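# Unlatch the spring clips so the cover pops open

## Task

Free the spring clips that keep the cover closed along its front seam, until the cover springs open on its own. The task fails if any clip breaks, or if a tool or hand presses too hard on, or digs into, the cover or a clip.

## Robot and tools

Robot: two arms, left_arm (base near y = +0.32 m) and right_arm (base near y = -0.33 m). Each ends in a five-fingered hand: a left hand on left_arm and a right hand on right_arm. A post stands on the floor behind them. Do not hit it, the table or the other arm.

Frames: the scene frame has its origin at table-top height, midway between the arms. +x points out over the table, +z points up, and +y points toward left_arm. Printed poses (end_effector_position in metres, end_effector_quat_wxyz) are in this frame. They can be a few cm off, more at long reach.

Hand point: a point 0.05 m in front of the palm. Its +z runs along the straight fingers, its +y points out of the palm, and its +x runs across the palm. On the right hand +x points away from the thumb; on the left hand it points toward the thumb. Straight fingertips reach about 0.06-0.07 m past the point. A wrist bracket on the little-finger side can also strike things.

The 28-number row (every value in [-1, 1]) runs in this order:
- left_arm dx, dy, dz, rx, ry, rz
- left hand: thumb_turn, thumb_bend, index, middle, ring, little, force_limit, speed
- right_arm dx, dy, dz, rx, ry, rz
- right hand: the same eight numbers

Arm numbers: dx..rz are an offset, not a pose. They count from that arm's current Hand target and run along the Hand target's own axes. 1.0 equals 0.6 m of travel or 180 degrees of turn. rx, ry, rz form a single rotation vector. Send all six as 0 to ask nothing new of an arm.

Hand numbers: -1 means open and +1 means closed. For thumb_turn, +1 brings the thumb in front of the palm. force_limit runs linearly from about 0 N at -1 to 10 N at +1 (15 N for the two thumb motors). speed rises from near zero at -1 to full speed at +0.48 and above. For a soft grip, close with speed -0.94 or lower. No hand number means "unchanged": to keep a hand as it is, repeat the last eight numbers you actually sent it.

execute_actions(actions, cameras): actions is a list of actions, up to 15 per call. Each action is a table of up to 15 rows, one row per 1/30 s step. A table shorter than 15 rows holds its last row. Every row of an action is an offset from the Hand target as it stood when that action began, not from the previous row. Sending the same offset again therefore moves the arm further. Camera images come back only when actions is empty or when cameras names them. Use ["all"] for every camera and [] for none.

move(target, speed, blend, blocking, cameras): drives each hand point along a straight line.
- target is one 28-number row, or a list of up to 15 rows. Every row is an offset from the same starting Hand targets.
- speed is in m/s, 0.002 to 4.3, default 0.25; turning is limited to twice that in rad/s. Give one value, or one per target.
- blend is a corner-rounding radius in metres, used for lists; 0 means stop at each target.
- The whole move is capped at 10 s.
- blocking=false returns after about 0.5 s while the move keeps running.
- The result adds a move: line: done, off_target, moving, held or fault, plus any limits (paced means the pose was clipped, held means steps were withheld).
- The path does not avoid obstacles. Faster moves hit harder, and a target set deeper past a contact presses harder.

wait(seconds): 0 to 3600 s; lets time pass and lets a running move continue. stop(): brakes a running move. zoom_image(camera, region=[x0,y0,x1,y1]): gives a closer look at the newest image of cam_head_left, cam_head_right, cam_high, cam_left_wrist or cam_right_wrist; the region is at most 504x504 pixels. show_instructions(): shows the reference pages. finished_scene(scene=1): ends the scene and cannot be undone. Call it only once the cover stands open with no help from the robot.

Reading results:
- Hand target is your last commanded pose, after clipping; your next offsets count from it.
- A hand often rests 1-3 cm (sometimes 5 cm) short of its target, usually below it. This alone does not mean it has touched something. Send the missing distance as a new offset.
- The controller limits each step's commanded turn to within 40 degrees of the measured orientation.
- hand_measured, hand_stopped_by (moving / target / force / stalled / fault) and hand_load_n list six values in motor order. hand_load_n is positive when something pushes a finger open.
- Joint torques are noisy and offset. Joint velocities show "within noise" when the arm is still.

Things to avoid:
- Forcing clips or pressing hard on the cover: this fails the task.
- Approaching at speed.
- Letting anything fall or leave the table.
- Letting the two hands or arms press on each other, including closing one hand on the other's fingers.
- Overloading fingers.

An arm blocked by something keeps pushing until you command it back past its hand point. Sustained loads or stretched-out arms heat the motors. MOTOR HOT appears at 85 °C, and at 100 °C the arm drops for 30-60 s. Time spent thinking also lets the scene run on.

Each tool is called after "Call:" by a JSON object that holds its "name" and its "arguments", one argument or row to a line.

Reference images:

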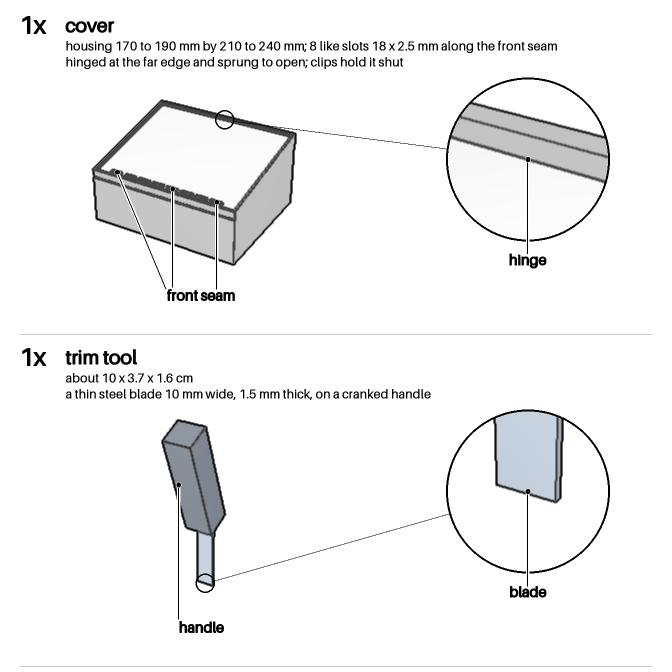

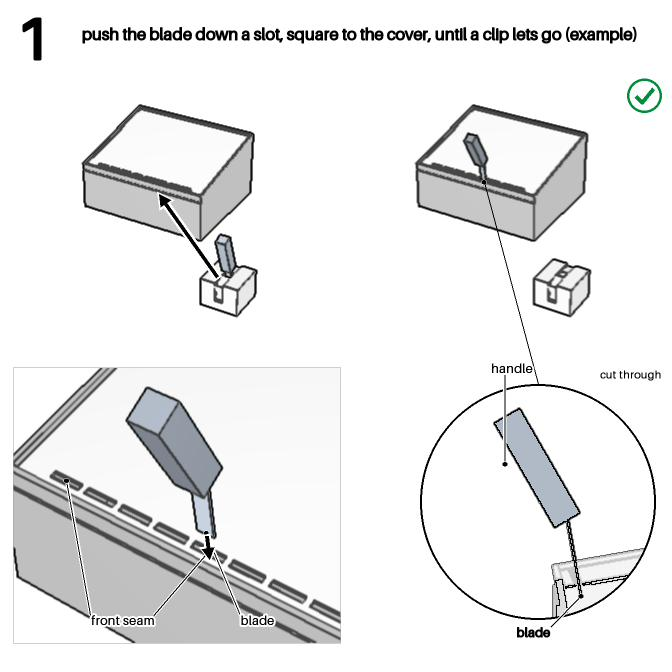

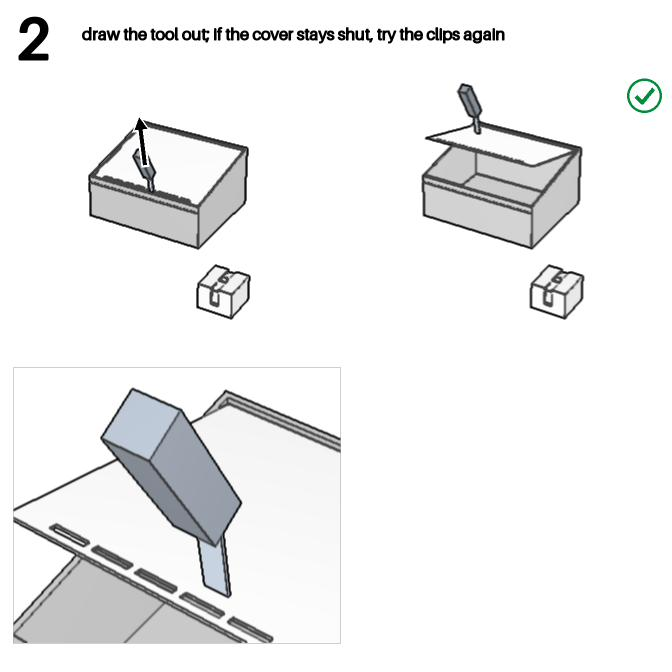

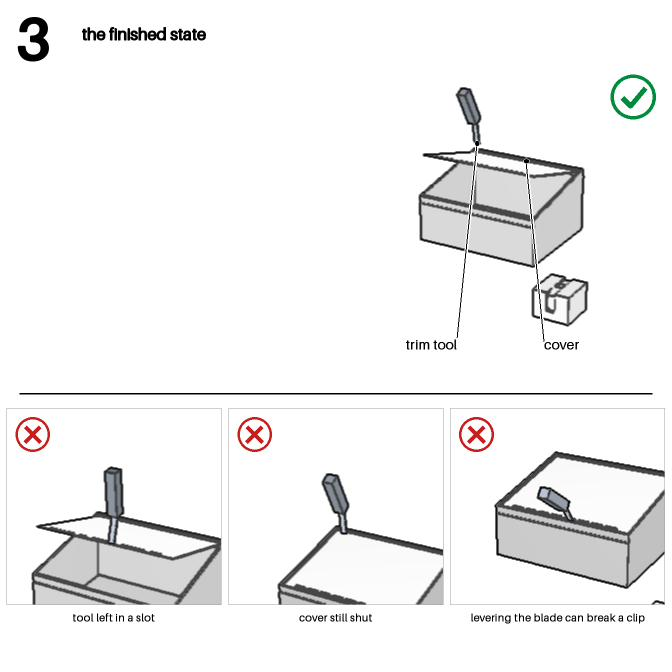

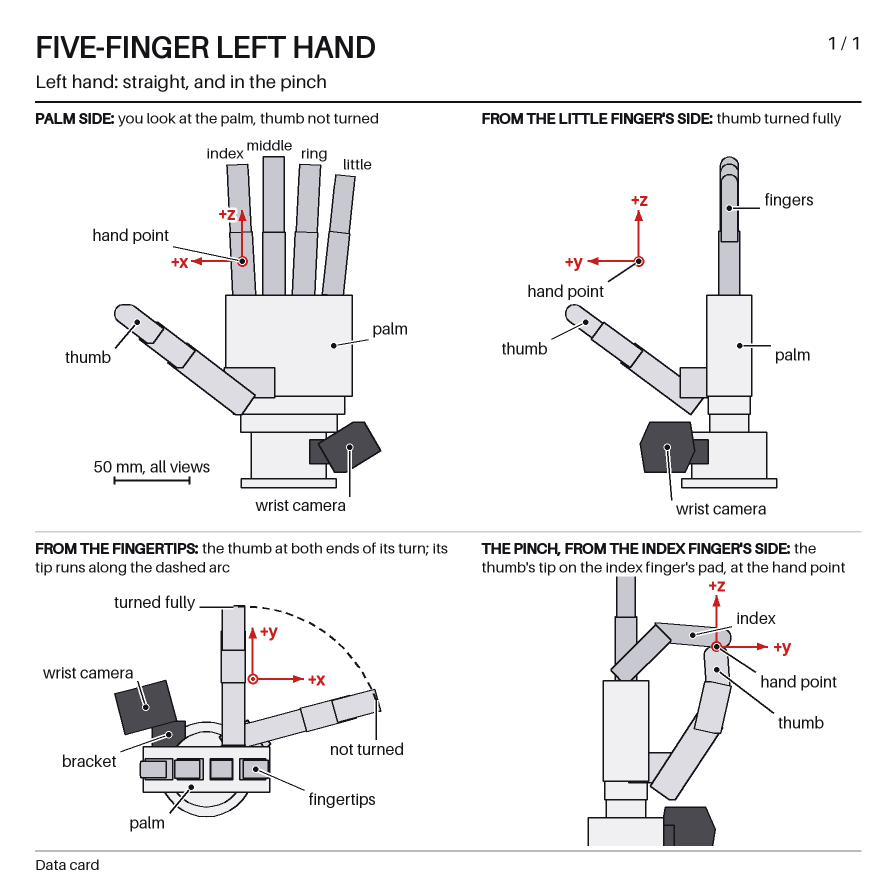

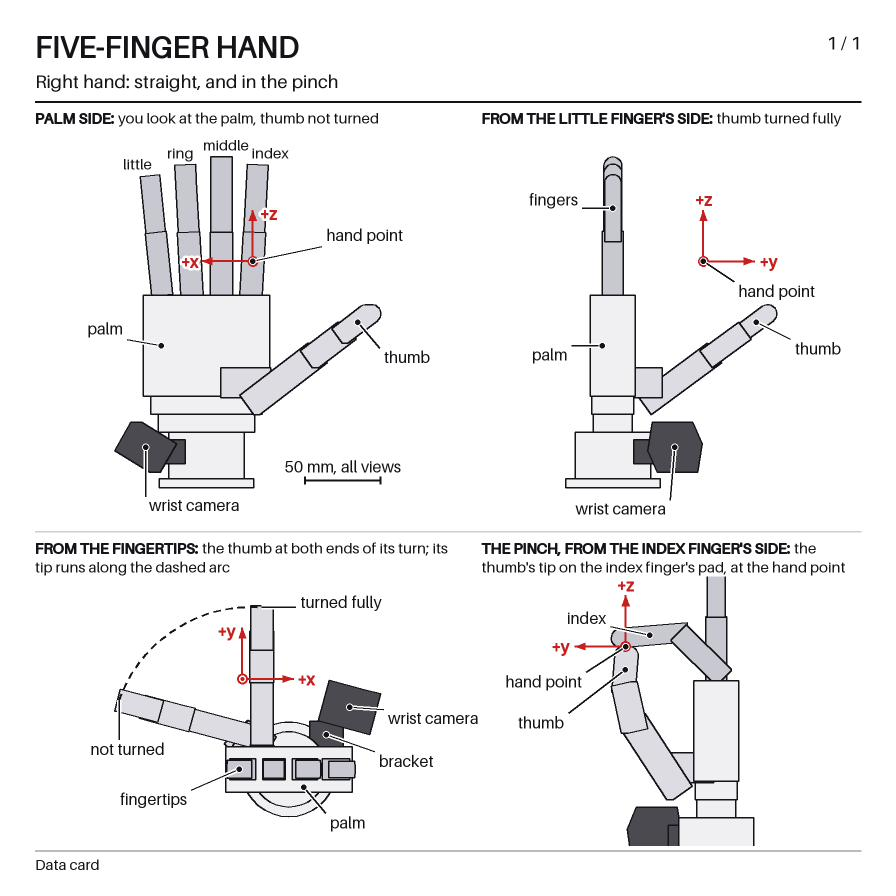

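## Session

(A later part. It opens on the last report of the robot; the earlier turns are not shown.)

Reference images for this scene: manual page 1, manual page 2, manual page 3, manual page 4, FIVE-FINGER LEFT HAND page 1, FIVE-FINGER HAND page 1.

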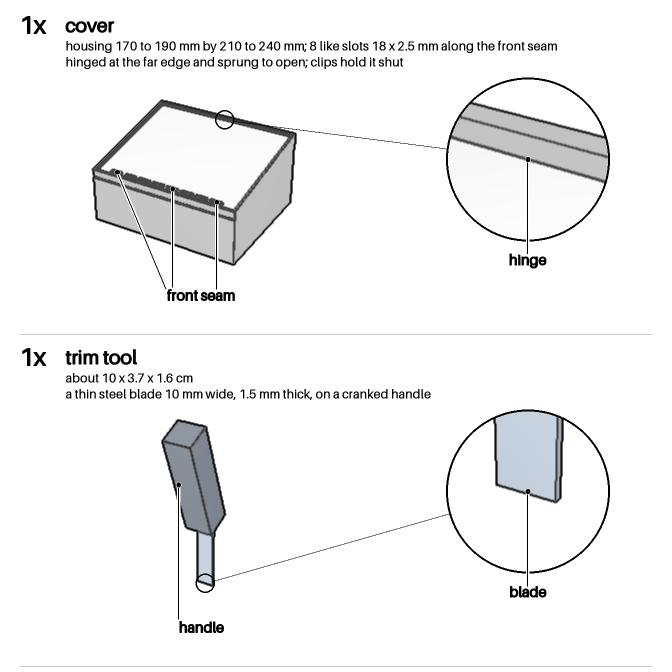

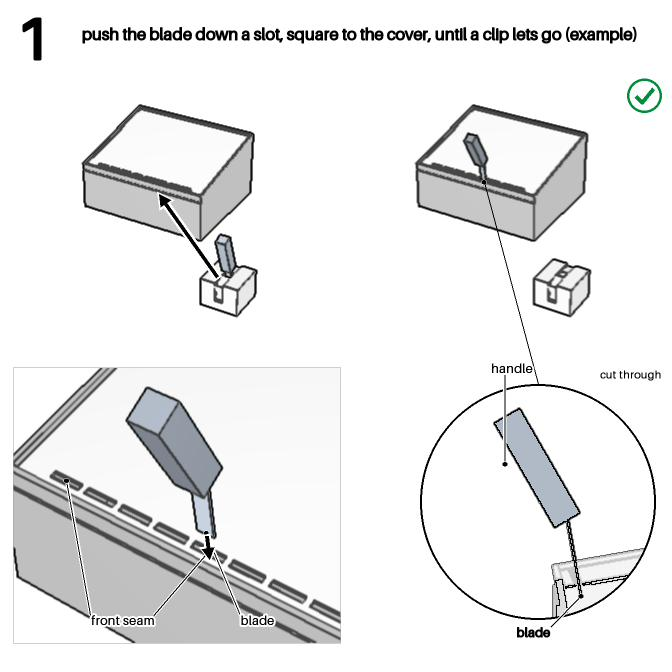

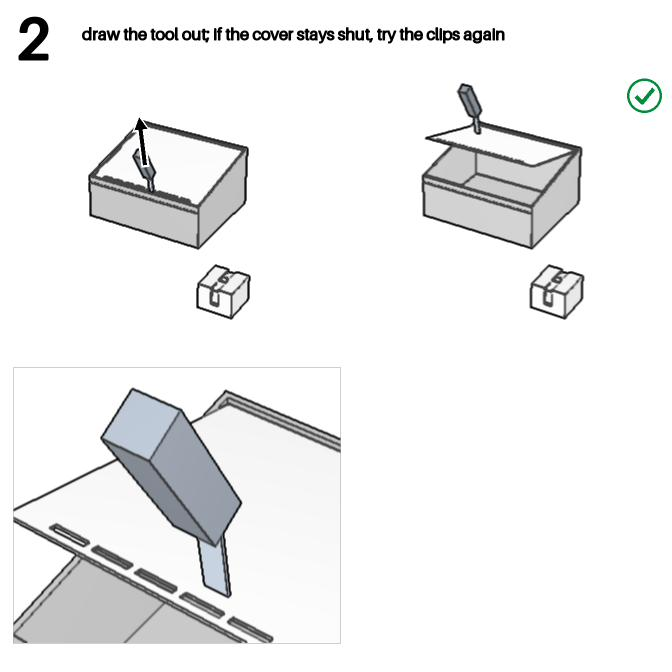

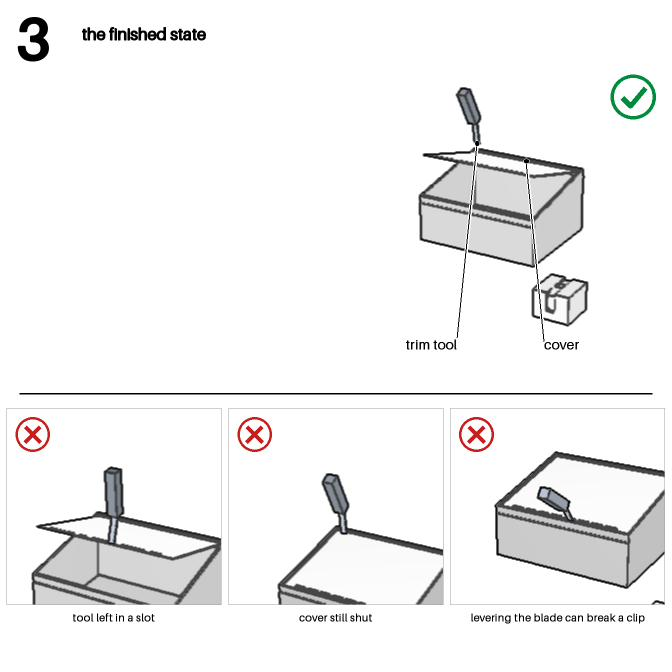

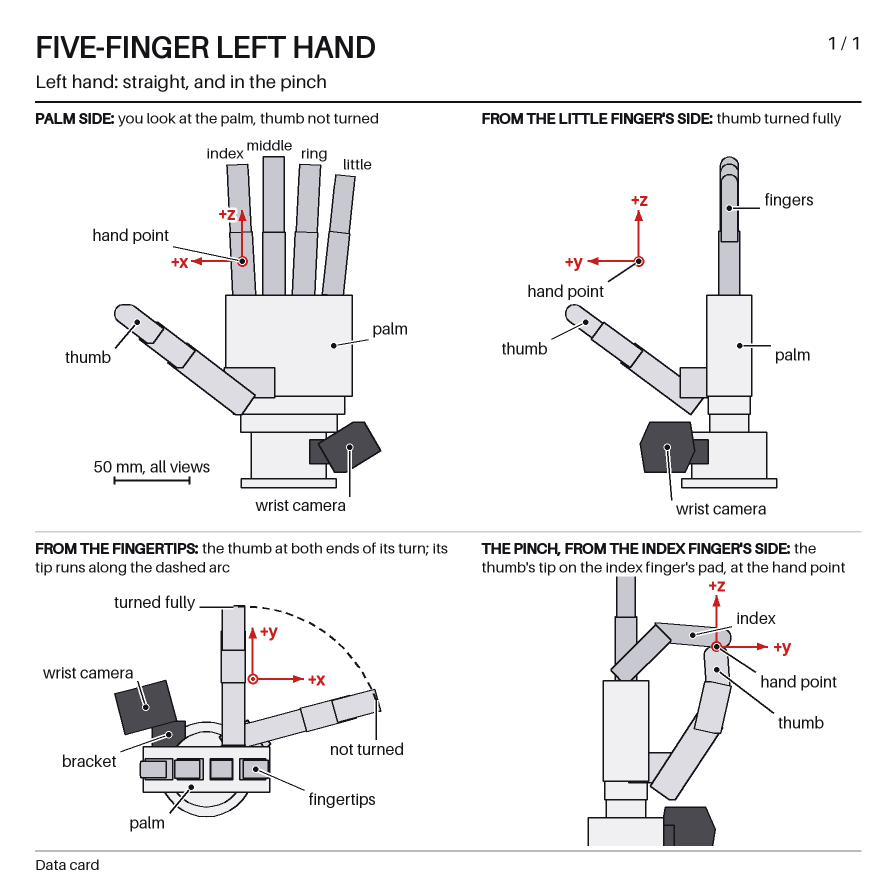

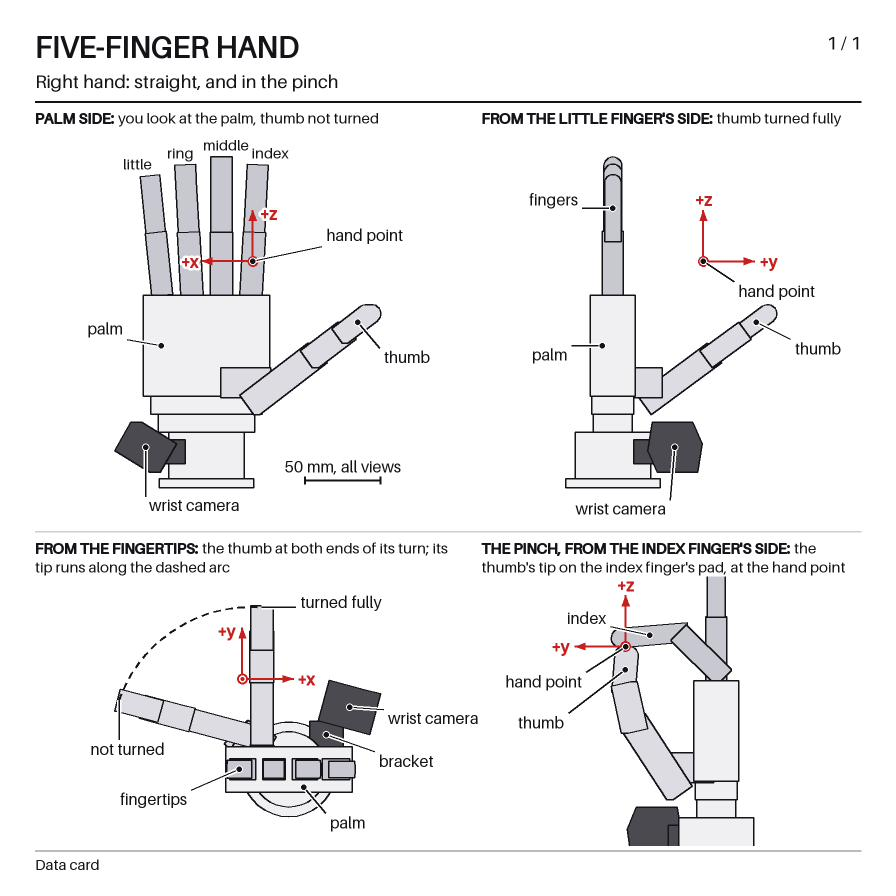

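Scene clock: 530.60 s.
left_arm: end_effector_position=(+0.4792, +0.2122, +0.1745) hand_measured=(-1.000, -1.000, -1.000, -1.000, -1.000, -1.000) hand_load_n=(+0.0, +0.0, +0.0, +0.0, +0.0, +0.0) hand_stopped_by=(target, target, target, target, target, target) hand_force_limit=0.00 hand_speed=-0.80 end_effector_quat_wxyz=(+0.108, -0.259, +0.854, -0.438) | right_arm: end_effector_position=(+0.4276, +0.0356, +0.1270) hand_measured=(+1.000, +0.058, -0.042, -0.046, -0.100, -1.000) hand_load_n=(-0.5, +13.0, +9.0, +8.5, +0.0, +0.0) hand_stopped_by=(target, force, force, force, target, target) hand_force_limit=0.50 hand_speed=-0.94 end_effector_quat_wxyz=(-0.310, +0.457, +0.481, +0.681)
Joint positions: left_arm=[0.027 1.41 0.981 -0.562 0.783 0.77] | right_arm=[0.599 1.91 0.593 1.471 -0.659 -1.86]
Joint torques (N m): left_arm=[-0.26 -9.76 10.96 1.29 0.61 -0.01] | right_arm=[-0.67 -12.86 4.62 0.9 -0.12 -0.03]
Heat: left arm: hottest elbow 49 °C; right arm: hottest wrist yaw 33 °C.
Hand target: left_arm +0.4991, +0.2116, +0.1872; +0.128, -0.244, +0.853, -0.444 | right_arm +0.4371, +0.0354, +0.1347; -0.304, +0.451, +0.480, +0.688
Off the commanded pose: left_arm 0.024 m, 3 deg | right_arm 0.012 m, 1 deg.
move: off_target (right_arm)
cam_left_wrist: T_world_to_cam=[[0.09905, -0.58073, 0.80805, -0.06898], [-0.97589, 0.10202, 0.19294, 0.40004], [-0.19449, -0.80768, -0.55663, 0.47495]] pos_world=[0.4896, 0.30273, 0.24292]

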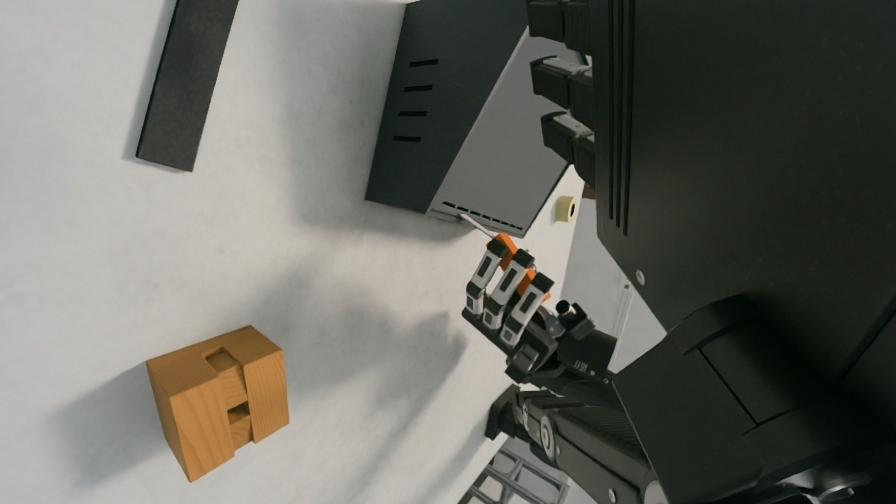

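Call:
{"name": "move", "arguments": {
  "target": [
    [0,0,0,0,0,0,-1,-1,-1,-1,-1,-1,0,-0.8,0.010,0.0033,0.0006,0,0,0,1,0.1,0.35,0.35,-0.1,-1,0.5,-0.94]
  ],
  "speed": 0.04,
  "cameras": ["cam_left_wrist"]
}}

Call:
{"name": "zoom_image", "arguments": {
  "camera": "cam_left_wrist",
  "region": [440, 190, 490, 230]
}}

Scene clock: 531.67 s.
left_arm: end_effector_position=(+0.4792, +0.2122, +0.1745) hand_measured=(-1.000, -1.000, -1.000, -1.000, -1.000, -1.000) hand_load_n=(-0.5, +0.0, +0.0, -0.5, -0.5, +0.0) hand_stopped_by=(target, target, target, target, target, target) hand_force_limit=0.00 hand_speed=-0.80 end_effector_quat_wxyz=(+0.108, -0.259, +0.854, -0.438) | right_arm: end_effector_position=(+0.4281, +0.0359, +0.1316) hand_measured=(+1.000, +0.058, -0.042, -0.046, -0.100, -1.000) hand_load_n=(-0.5, +13.5, +9.0, +8.5, +0.0, +0.0) hand_stopped_by=(target, force, force, force, target, target) hand_force_limit=0.50 hand_speed=-0.94 end_effector_quat_wxyz=(-0.310, +0.457, +0.481, +0.681)
Joint positions: left_arm=[0.027 1.41 0.981 -0.562 0.783 0.77] | right_arm=[0.599 1.893 0.593 1.452 -0.659 -1.86]
Joint torques (N m): left_arm=[-0.26 -9.82 10.95 1.29 0.62 -0.02] | right_arm=[-0.73 -13.1 4.49 0.79 -0.11 -0.03]
Heat: left arm: hottest elbow 49 °C; right arm: hottest wrist yaw 33 °C.
Hand target: left_arm +0.4991, +0.2116, +0.1872; +0.128, -0.244, +0.853, -0.444 | right_arm +0.4365, +0.0351, +0.1408; -0.304, +0.452, +0.480, +0.688
Off the commanded pose: left_arm 0.024 m, 3 deg | right_arm 0.013 m, 1 deg.
move: off_target (right_arm)
cam_left_wrist: T_world_to_cam=[[0.09905, -0.58073, 0.80805, -0.06898], [-0.97589, 0.10202, 0.19294, 0.40004], [-0.19449, -0.80768, -0.55663, 0.47495]] pos_world=[0.4896, 0.30273, 0.24292]

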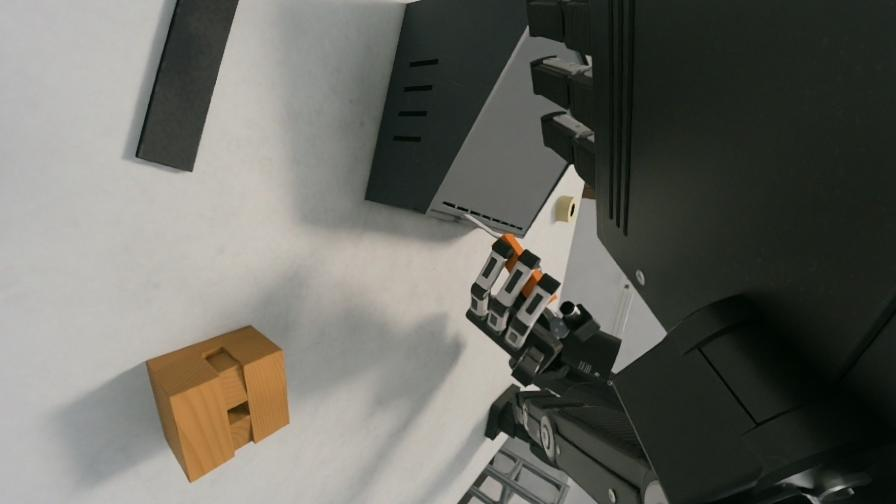

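Scaled by 10.080 from the camera's image (finer frame: 1280x720).

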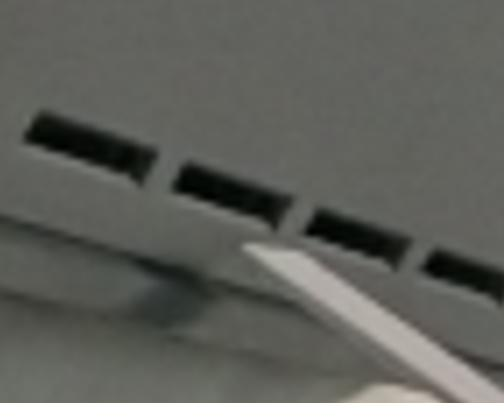

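Call:
{"name": "move", "arguments": {
  "target": [
    [0,0,0,0,0,0,-1,-1,-1,-1,-1,-1,0,-0.8,0.003,0.0082,0.0016,0,0,0,1,0.1,0.35,0.35,-0.1,-1,0.5,-0.94]
  ],
  "speed": 0.04,
  "cameras": ["cam_left_wrist"]
}}

Call:
{"name": "zoom_image", "arguments": {
  "camera": "cam_left_wrist",
  "region": [440, 190, 490, 230]
}}

Scene clock: 532.53 s.
left_arm: end_effector_position=(+0.4792, +0.2122, +0.1745) hand_measured=(-1.000, -1.000, -1.000, -1.000, -1.000, -1.000) hand_load_n=(+0.0, +0.0, +0.0, +0.0, +0.0, +0.0) hand_stopped_by=(target, target, target, target, target, target) hand_force_limit=0.00 hand_speed=-0.80 end_effector_quat_wxyz=(+0.108, -0.259, +0.854, -0.438) | right_arm: end_effector_position=(+0.4284, +0.0358, +0.1321) hand_measured=(+1.000, +0.058, -0.042, -0.046, -0.100, -1.000) hand_load_n=(-0.5, +13.5, +9.0, +9.0, +0.0, +0.0) hand_stopped_by=(target, force, force, force, target, target) hand_force_limit=0.50 hand_speed=-0.94 end_effector_quat_wxyz=(-0.312, +0.459, +0.482, +0.678)
Joint positions: left_arm=[0.027 1.41 0.981 -0.562 0.783 0.77] | right_arm=[0.596 1.884 0.593 1.436 -0.665 -1.86]
Joint torques (N m): left_arm=[-0.26 -9.82 10.93 1.29 0.62 -0.02] | right_arm=[-1.08 -13.22 5 0.87 -0.12 -0.01]
Heat: left arm: hottest elbow 49 °C; right arm: hottest wrist yaw 33 °C.
Hand target: left_arm +0.4991, +0.2116, +0.1872; +0.128, -0.244, +0.853, -0.444 | right_arm +0.4403, +0.0343, +0.1445; -0.304, +0.451, +0.480, +0.688
Off the commanded pose: left_arm 0.024 m, 3 deg | right_arm 0.017 m, 2 deg.
move: off_target (right_arm)
cam_left_wrist: T_world_to_cam=[[0.09905, -0.58073, 0.80805, -0.06898], [-0.97589, 0.10202, 0.19294, 0.40004], [-0.19449, -0.80768, -0.55663, 0.47495]] pos_world=[0.4896, 0.30273, 0.24292]

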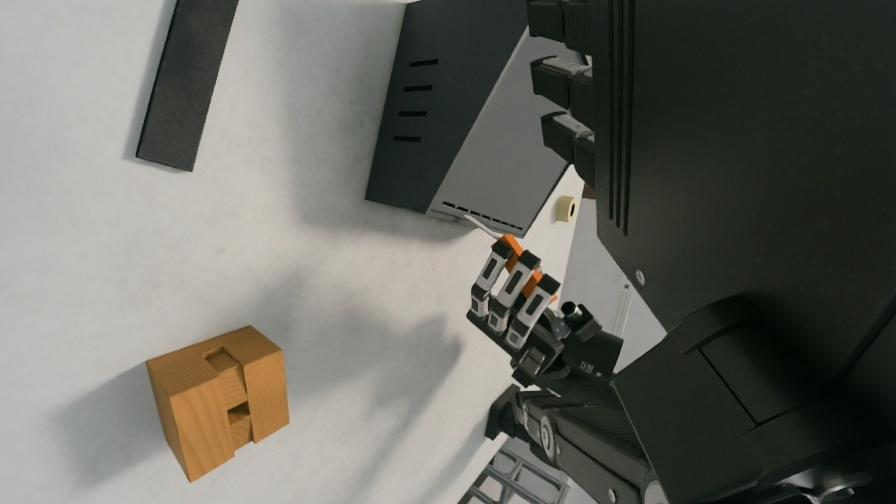

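Scaled by 10.080 from the camera's image (finer frame: 1280x720).

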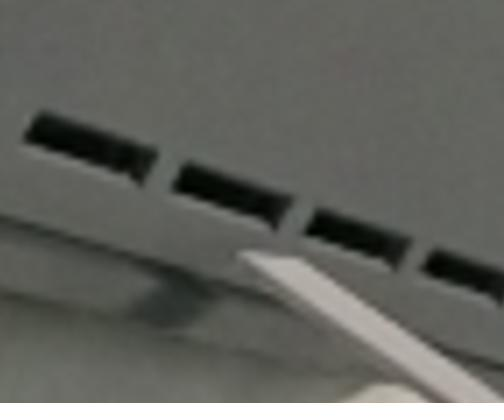

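Call:
{"name": "move", "arguments": {
  "target": [
    [0,0,0,0,0,0,-1,-1,-1,-1,-1,-1,0,-0.8,0.003,0.0082,0.0016,0,0,0,1,0.1,0.35,0.35,-0.1,-1,0.5,-0.94]
  ],
  "speed": 0.04,
  "cameras": ["cam_left_wrist"]
}}

Call:
{"name": "zoom_image", "arguments": {
  "camera": "cam_left_wrist",
  "region": [440, 190, 490, 230]
}}

Scene clock: 533.40 s.
left_arm: end_effector_position=(+0.4792, +0.2122, +0.1745) hand_measured=(-1.000, -1.000, -1.000, -1.000, -1.000, -1.000) hand_load_n=(+0.0, -0.5, +0.0, +0.0, +0.0, +0.0) hand_stopped_by=(target, target, target, target, target, target) hand_force_limit=0.00 hand_speed=-0.80 end_effector_quat_wxyz=(+0.108, -0.259, +0.854, -0.438) | right_arm: end_effector_position=(+0.4331, +0.0349, +0.1367) hand_measured=(+1.000, +0.058, -0.042, -0.046, -0.100, -1.000) hand_load_n=(-0.5, +13.5, +9.0, +8.5, +0.0, +0.0) hand_stopped_by=(target, force, force, force, target, target) hand_force_limit=0.50 hand_speed=-0.94 end_effector_quat_wxyz=(-0.311, +0.458, +0.482, +0.679)
Joint positions: left_arm=[0.027 1.41 0.981 -0.562 0.783 0.77] | right_arm=[0.588 1.874 0.602 1.421 -0.672 -1.86]
Joint torques (N m): left_arm=[-0.26 -9.7 10.96 1.28 0.62 -0.02] | right_arm=[-1.03 -13.22 5.05 1.02 -0.12 0]
Heat: left arm: hottest elbow 49 °C; right arm: hottest wrist yaw 33 °C.
Hand target: left_arm +0.4991, +0.2116, +0.1872; +0.128, -0.244, +0.853, -0.444 | right_arm +0.4441, +0.0335, +0.1483; -0.304, +0.451, +0.480, +0.688
Off the commanded pose: left_arm 0.024 m, 3 deg | right_arm 0.016 m, 2 deg.
move: off_target (right_arm)
cam_left_wrist: T_world_to_cam=[[0.09905, -0.58073, 0.80805, -0.06898], [-0.97589, 0.10202, 0.19294, 0.40004], [-0.19449, -0.80768, -0.55663, 0.47495]] pos_world=[0.4896, 0.30273, 0.24292]

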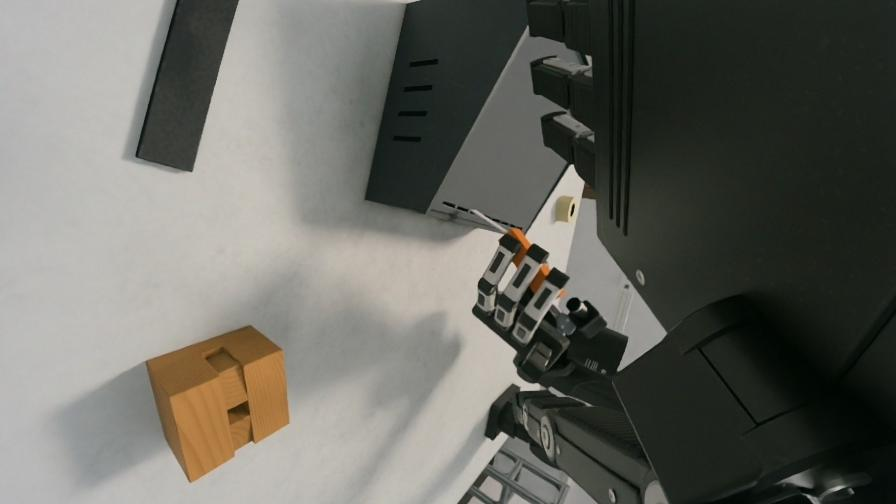

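Scaled by 10.080 from the camera's image (finer frame: 1280x720).

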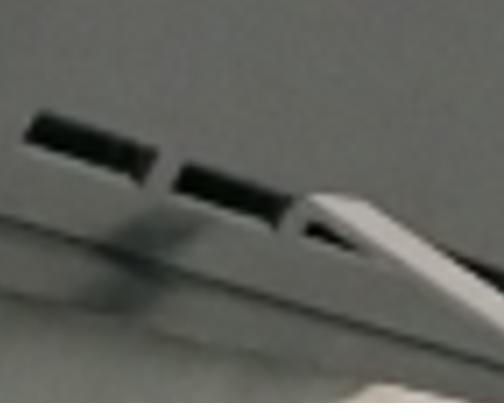

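Call:
{"name": "move", "arguments": {
  "target": [
    [0,0,0,0,0,0,-1,-1,-1,-1,-1,-1,0,-0.8,-0.018,0.0004,-0.0034,0,0,0,1,0.1,0.35,0.35,-0.1,-1,0.5,-0.94]
  ],
  "speed": 0.04,
  "cameras": ["cam_left_wrist"]
}}

Call:
{"name": "zoom_image", "arguments": {
  "camera": "cam_left_wrist",
  "region": [440, 190, 490, 230]
}}

Scene clock: 534.83 s.
left_arm: end_effector_position=(+0.4792, +0.2122, +0.1745) hand_measured=(-1.000, -1.000, -1.000, -1.000, -1.000, -1.000) hand_load_n=(-0.5, +0.0, +0.0, +0.0, +0.0, +0.0) hand_stopped_by=(target, target, target, target, target, target) hand_force_limit=0.00 hand_speed=-0.80 end_effector_quat_wxyz=(+0.108, -0.259, +0.854, -0.438) | right_arm: end_effector_position=(+0.4375, +0.0333, +0.1313) hand_measured=(+1.000, +0.058, -0.042, -0.046, -0.100, -1.000) hand_load_n=(-0.5, +13.0, +9.0, +8.5, +0.0, +0.0) hand_stopped_by=(target, force, force, force, target, target) hand_force_limit=0.50 hand_speed=-0.94 end_effector_quat_wxyz=(-0.311, +0.461, +0.483, +0.677)
Joint positions: left_arm=[0.027 1.41 0.981 -0.562 0.783 0.77] | right_arm=[0.579 1.89 0.61 1.421 -0.682 -1.86]
Joint torques (N m): left_arm=[-0.26 -9.76 10.96 1.26 0.61 -0.02] | right_arm=[-0.91 -11.52 5 2.1 -0.13 0.02]
Heat: left arm: hottest elbow 49 °C; right arm: hottest wrist yaw 33 °C.
Hand target: left_arm +0.4991, +0.2116, +0.1872; +0.128, -0.244, +0.853, -0.444 | right_arm +0.4480, +0.0313, +0.1382; -0.304, +0.451, +0.480, +0.688
Off the commanded pose: left_arm 0.024 m, 3 deg | right_arm 0.013 m, 2 deg.
move: off_target (right_arm)
cam_left_wrist: T_world_to_cam=[[0.09905, -0.58073, 0.80805, -0.06898], [-0.97589, 0.10202, 0.19294, 0.40004], [-0.19449, -0.80768, -0.55663, 0.47495]] pos_world=[0.4896, 0.30273, 0.24292]

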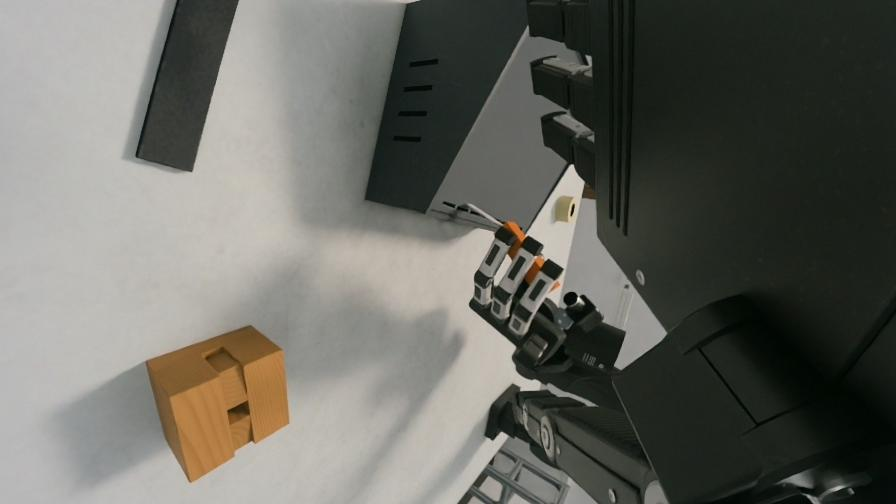

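Scaled by 10.080 from the camera's image (finer frame: 1280x720).

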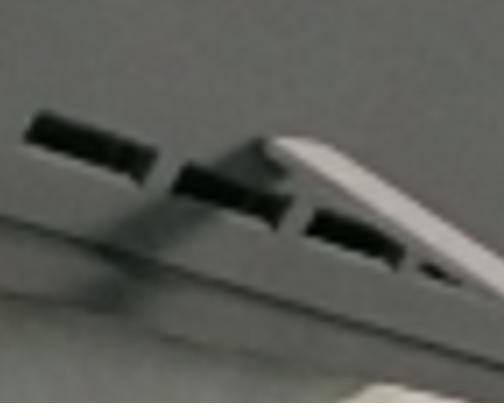

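Call:
{"name": "move", "arguments": {
  "target": [
    [0,0,0,0,0,0,-1,-1,-1,-1,-1,-1,0,-0.8,0.005,-0.0164,-0.0032,0,0,0,1,0.1,0.35,0.35,-0.1,-1,0.5,-0.94]
  ],
  "speed": 0.04,
  "cameras": ["cam_left_wrist"]
}}

Call:
{"name": "zoom_image", "arguments": {
  "camera": "cam_left_wrist",
  "region": [440, 190, 490, 230]
}}

Scene clock: 536.50 s.
left_arm: end_effector_position=(+0.4792, +0.2122, +0.1745) hand_measured=(-1.000, -1.000, -1.000, -1.000, -1.000, -1.000) hand_load_n=(+0.0, +0.0, +0.0, +0.0, +0.0, +0.0) hand_stopped_by=(target, target, target, target, target, target) hand_force_limit=0.00 hand_speed=-0.80 end_effector_quat_wxyz=(+0.108, -0.259, +0.854, -0.438) | right_arm: end_effector_position=(+0.4392, +0.0314, +0.1350) hand_measured=(+1.000, +0.058, -0.042, -0.046, -0.100, -1.000) hand_load_n=(-0.5, +13.5, +9.0, +8.5, +0.0, +0.0) hand_stopped_by=(target, force, force, force, target, target) hand_force_limit=0.50 hand_speed=-0.94 end_effector_quat_wxyz=(-0.306, +0.459, +0.479, +0.683)
Joint positions: left_arm=[0.027 1.41 0.981 -0.562 0.783 0.77] | right_arm=[0.579 1.89 0.61 1.435 -0.669 -1.86]
Joint torques (N m): left_arm=[-0.26 -9.76 10.95 1.28 0.61 -0.02] | right_arm=[0.38 -11.81 3.58 2.14 0.03 -0.02]
Heat: left arm: hottest elbow 49 °C; right arm: hottest wrist yaw 33 °C.
Hand target: left_arm +0.4991, +0.2116, +0.1872; +0.128, -0.244, +0.853, -0.444 | right_arm +0.4377, +0.0331, +0.1368; -0.304, +0.451, +0.480, +0.688
Off the commanded pose: left_arm 0.024 m, 3 deg | right_arm 0.003 m, 1 deg.
move: done
cam_left_wrist: T_world_to_cam=[[0.09905, -0.58073, 0.80805, -0.06898], [-0.97589, 0.10202, 0.19294, 0.40004], [-0.19449, -0.80768, -0.55663, 0.47495]] pos_world=[0.4896, 0.30273, 0.24292]

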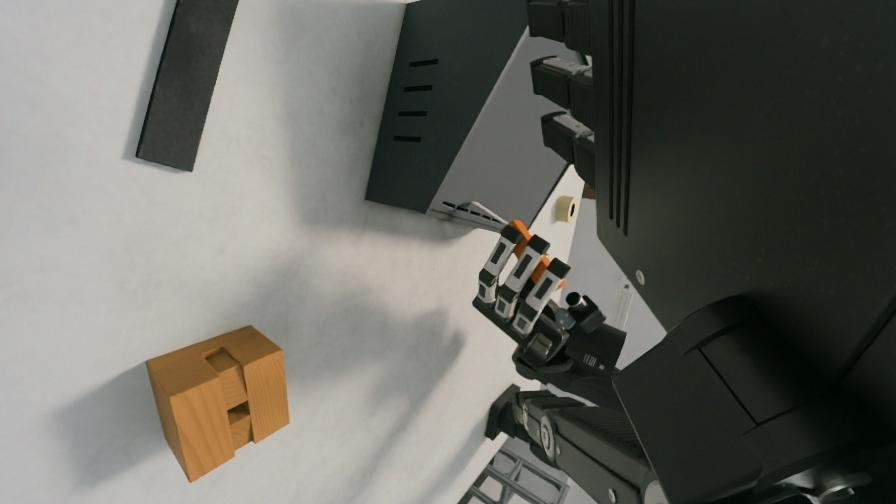

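Scaled by 10.080 from the camera's image (finer frame: 1280x720).

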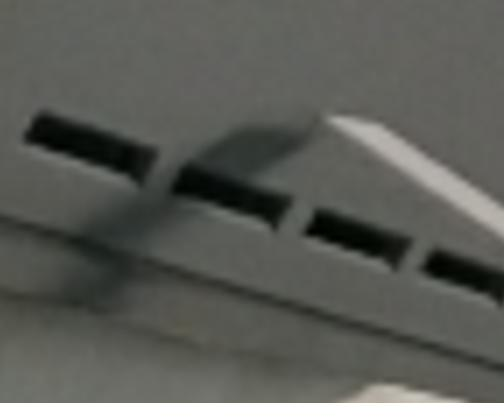

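Call:
{"name": "move", "arguments": {
  "target": [
    [0,0,0,0,0,0,-1,-1,-1,-1,-1,-1,0,-0.8,0.0,-0.0131,-0.0026,0,0,0,1,0.1,0.35,0.35,-0.1,-1,0.5,-0.94]
  ],
  "speed": 0.04,
  "cameras": ["cam_left_wrist"]
}}

Call:
{"name": "zoom_image", "arguments": {
  "camera": "cam_left_wrist",
  "region": [440, 190, 490, 230]
}}

Scene clock: 537.53 s.
left_arm: end_effector_position=(+0.4792, +0.2122, +0.1745) hand_measured=(-1.000, -1.000, -1.000, -1.000, -1.000, -1.000) hand_load_n=(-0.5, +0.5, +0.0, +0.0, +0.0, +0.0) hand_stopped_by=(target, target, target, target, target, target) hand_force_limit=0.00 hand_speed=-0.80 end_effector_quat_wxyz=(+0.108, -0.259, +0.854, -0.438) | right_arm: end_effector_position=(+0.4361, +0.0292, +0.1357) hand_measured=(+1.000, +0.058, -0.042, -0.046, -0.100, -1.000) hand_load_n=(-0.5, +13.5, +9.0, +9.0, +0.0, +0.0) hand_stopped_by=(target, force, force, force, target, target) hand_force_limit=0.50 hand_speed=-0.94 end_effector_quat_wxyz=(-0.303, +0.458, +0.476, +0.687)
Joint positions: left_arm=[0.027 1.41 0.981 -0.562 0.783 0.77] | right_arm=[0.583 1.89 0.598 1.452 -0.656 -1.86]
Joint torques (N m): left_arm=[-0.26 -9.82 10.96 1.28 0.62 -0.02] | right_arm=[1.26 -11.22 3.3 2.09 0.03 -0.04]
Heat: left arm: hottest elbow 49 °C; right arm: hottest wrist yaw 33 °C.
Hand target: left_arm +0.4991, +0.2116, +0.1872; +0.128, -0.244, +0.853, -0.444 | right_arm +0.4305, +0.0345, +0.1336; -0.304, +0.452, +0.480, +0.688
Off the commanded pose: left_arm 0.024 m, 3 deg | right_arm 0.008 m, 1 deg.
move: done
cam_left_wrist: T_world_to_cam=[[0.09905, -0.58073, 0.80805, -0.06898], [-0.97589, 0.10202, 0.19294, 0.40004], [-0.19449, -0.80768, -0.55663, 0.47495]] pos_world=[0.4896, 0.30273, 0.24292]

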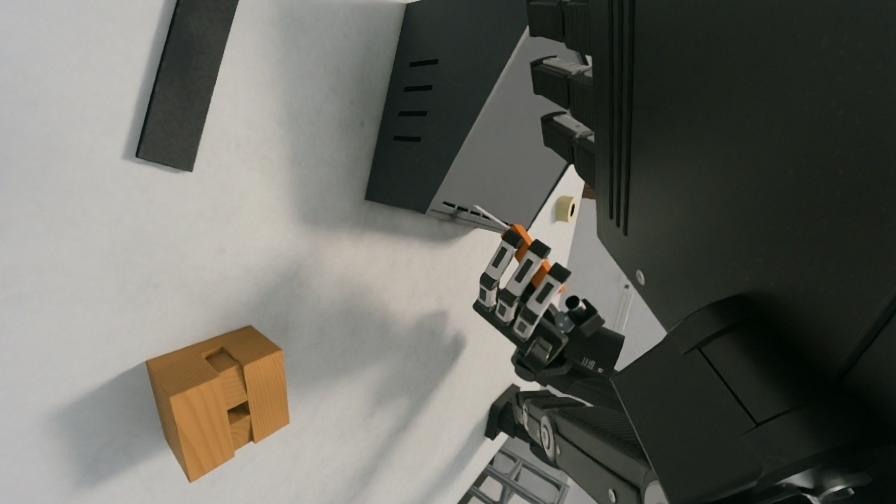

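Scaled by 10.080 from the camera's image (finer frame: 1280x720).

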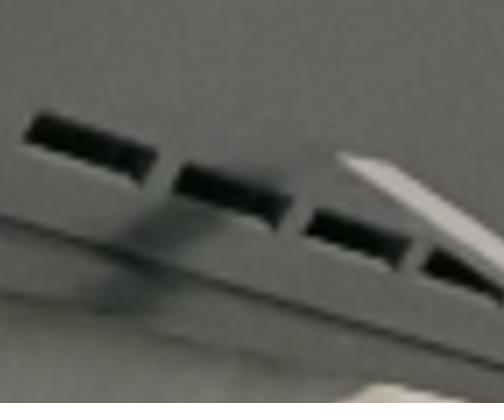

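Call:
{"name": "move", "arguments": {
  "target": [
    [0,0,0,0,0,0,-1,-1,-1,-1,-1,-1,0,-0.8,-0.0017,-0.0075,0.0036,0,0,0,1,0.1,0.35,0.35,-0.1,-1,0.5,-0.94]
  ],
  "speed": 0.04,
  "cameras": ["cam_left_wrist"]
}}

Call:
{"name": "zoom_image", "arguments": {
  "camera": "cam_left_wrist",
  "region": [440, 190, 490, 230]
}}

Scene clock: 538.97 s.
left_arm: end_effector_position=(+0.4792, +0.2122, +0.1745) hand_measured=(-1.000, -1.000, -1.000, -1.000, -1.000, -1.000) hand_load_n=(+0.0, +0.0, +0.0, +0.0, +0.0, +0.0) hand_stopped_by=(target, target, target, target, target, target) hand_force_limit=0.00 hand_speed=-0.80 end_effector_quat_wxyz=(+0.108, -0.259, +0.854, -0.438) | right_arm: end_effector_position=(+0.4331, +0.0335, +0.1328) hand_measured=(+1.000, +0.058, -0.042, -0.046, -0.100, -1.000) hand_load_n=(-1.0, +13.0, +9.0, +9.0, +0.0, +0.0) hand_stopped_by=(target, force, force, force, target, target) hand_force_limit=0.50 hand_speed=-0.94 end_effector_quat_wxyz=(-0.304, +0.459, +0.475, +0.686)
Joint positions: left_arm=[0.027 1.41 0.981 -0.562 0.783 0.77] | right_arm=[0.596 1.898 0.598 1.459 -0.644 -1.86]
Joint torques (N m): left_arm=[-0.32 -9.76 10.95 1.29 0.61 -0.02] | right_arm=[0.97 -11.28 3.23 2.17 0.03 -0.07]
Heat: left arm: hottest elbow 49 °C; right arm: hottest wrist yaw 33 °C.
Hand target: left_arm +0.4991, +0.2116, +0.1872; +0.128, -0.244, +0.853, -0.444 | right_arm +0.4279, +0.0379, +0.1312; -0.304, +0.452, +0.480, +0.688
Off the commanded pose: left_arm 0.024 m, 3 deg | right_arm 0.007 m, 1 deg.
move: done
cam_left_wrist: T_world_to_cam=[[0.09905, -0.58073, 0.80805, -0.06898], [-0.97589, 0.10202, 0.19294, 0.40004], [-0.19449, -0.80768, -0.55663, 0.47495]] pos_world=[0.4896, 0.30273, 0.24292]

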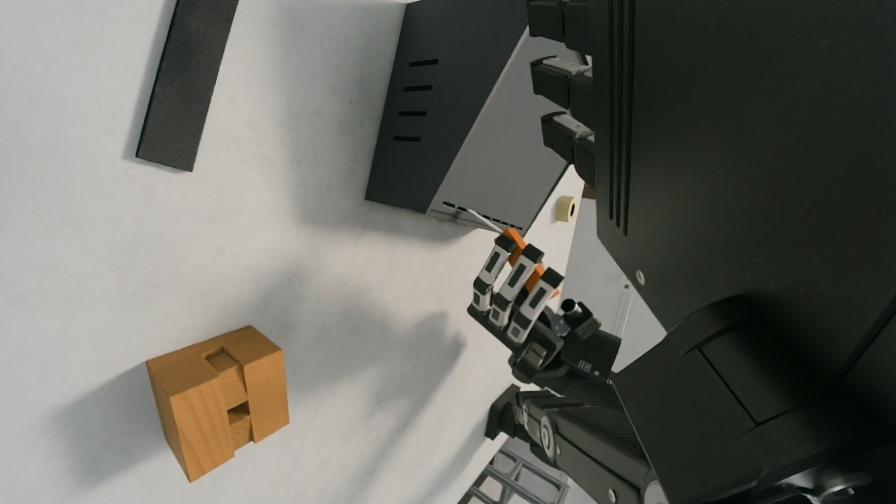

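Scaled by 10.080 from the camera's image (finer frame: 1280x720).

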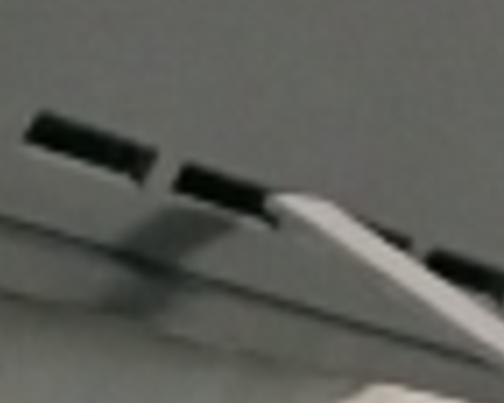

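Call:
{"name": "move", "arguments": {
  "target": [
    [0,0,0,0,0,0,-1,-1,-1,-1,-1,-1,0,-0.8,-0.0085,0.0015,0.0,0,0,0,1,0.1,0.35,0.35,-0.1,-1,0.5,-0.94]
  ],
  "speed": 0.03,
  "cameras": ["cam_left_wrist"]
}}

Call:
{"name": "zoom_image", "arguments": {
  "camera": "cam_left_wrist",
  "region": [440, 190, 490, 230]
}}

Scene clock: 540.07 s.
left_arm: end_effector_position=(+0.4792, +0.2122, +0.1745) hand_measured=(-1.000, -1.000, -1.000, -1.000, -1.000, -1.000) hand_load_n=(+0.0, -0.5, +0.0, +0.0, +0.0, +0.0) hand_stopped_by=(target, target, target, target, target, target) hand_force_limit=0.00 hand_speed=-0.80 end_effector_quat_wxyz=(+0.108, -0.259, +0.854, -0.438) | right_arm: end_effector_position=(+0.4325, +0.0334, +0.1258) hand_measured=(+1.000, +0.058, -0.042, -0.046, -0.100, -1.000) hand_load_n=(-0.5, +13.5, +9.0, +8.5, +0.0, +0.0) hand_stopped_by=(target, force, force, force, target, target) hand_force_limit=0.50 hand_speed=-0.94 end_effector_quat_wxyz=(-0.305, +0.461, +0.476, +0.684)
Joint positions: left_arm=[0.027 1.41 0.981 -0.562 0.783 0.77] | right_arm=[0.596 1.916 0.598 1.47 -0.646 -1.861]
Joint torques (N m): left_arm=[-0.26 -9.76 10.96 1.29 0.62 -0.02] | right_arm=[0.56 -11.46 3.62 2.14 -0.09 -0.05]
Heat: left arm: hottest elbow 49 °C; right arm: hottest wrist yaw 33 °C.
Hand target: left_arm +0.4991, +0.2116, +0.1872; +0.128, -0.244, +0.853, -0.444 | right_arm +0.4307, +0.0375, +0.1271; -0.304, +0.451, +0.480, +0.689
Off the commanded pose: left_arm 0.024 m, 3 deg | right_arm 0.005 m, 1 deg.
move: done
cam_left_wrist: T_world_to_cam=[[0.09905, -0.58073, 0.80805, -0.06898], [-0.97589, 0.10202, 0.19294, 0.40004], [-0.19449, -0.80768, -0.55663, 0.47495]] pos_world=[0.4896, 0.30273, 0.24292]

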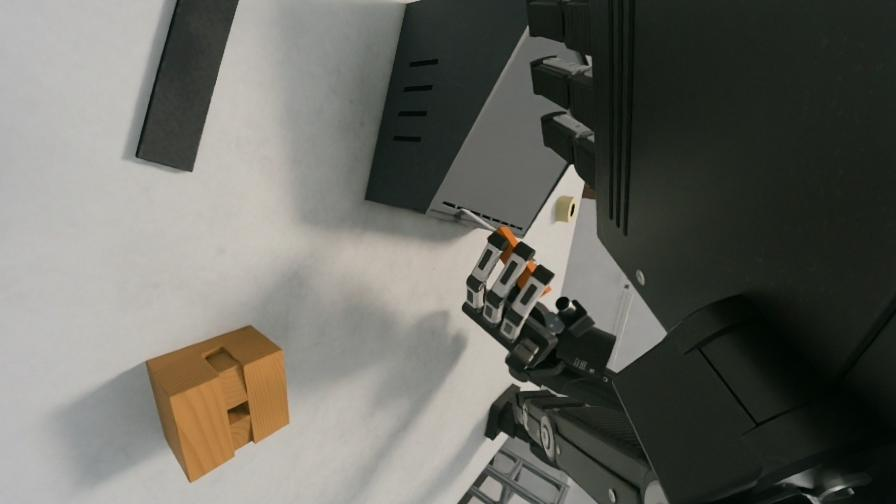

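Scaled by 10.080 from the camera's image (finer frame: 1280x720).

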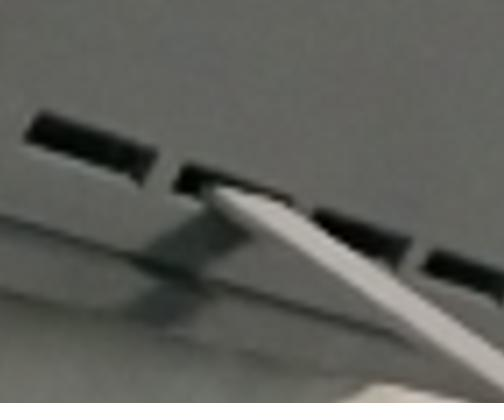

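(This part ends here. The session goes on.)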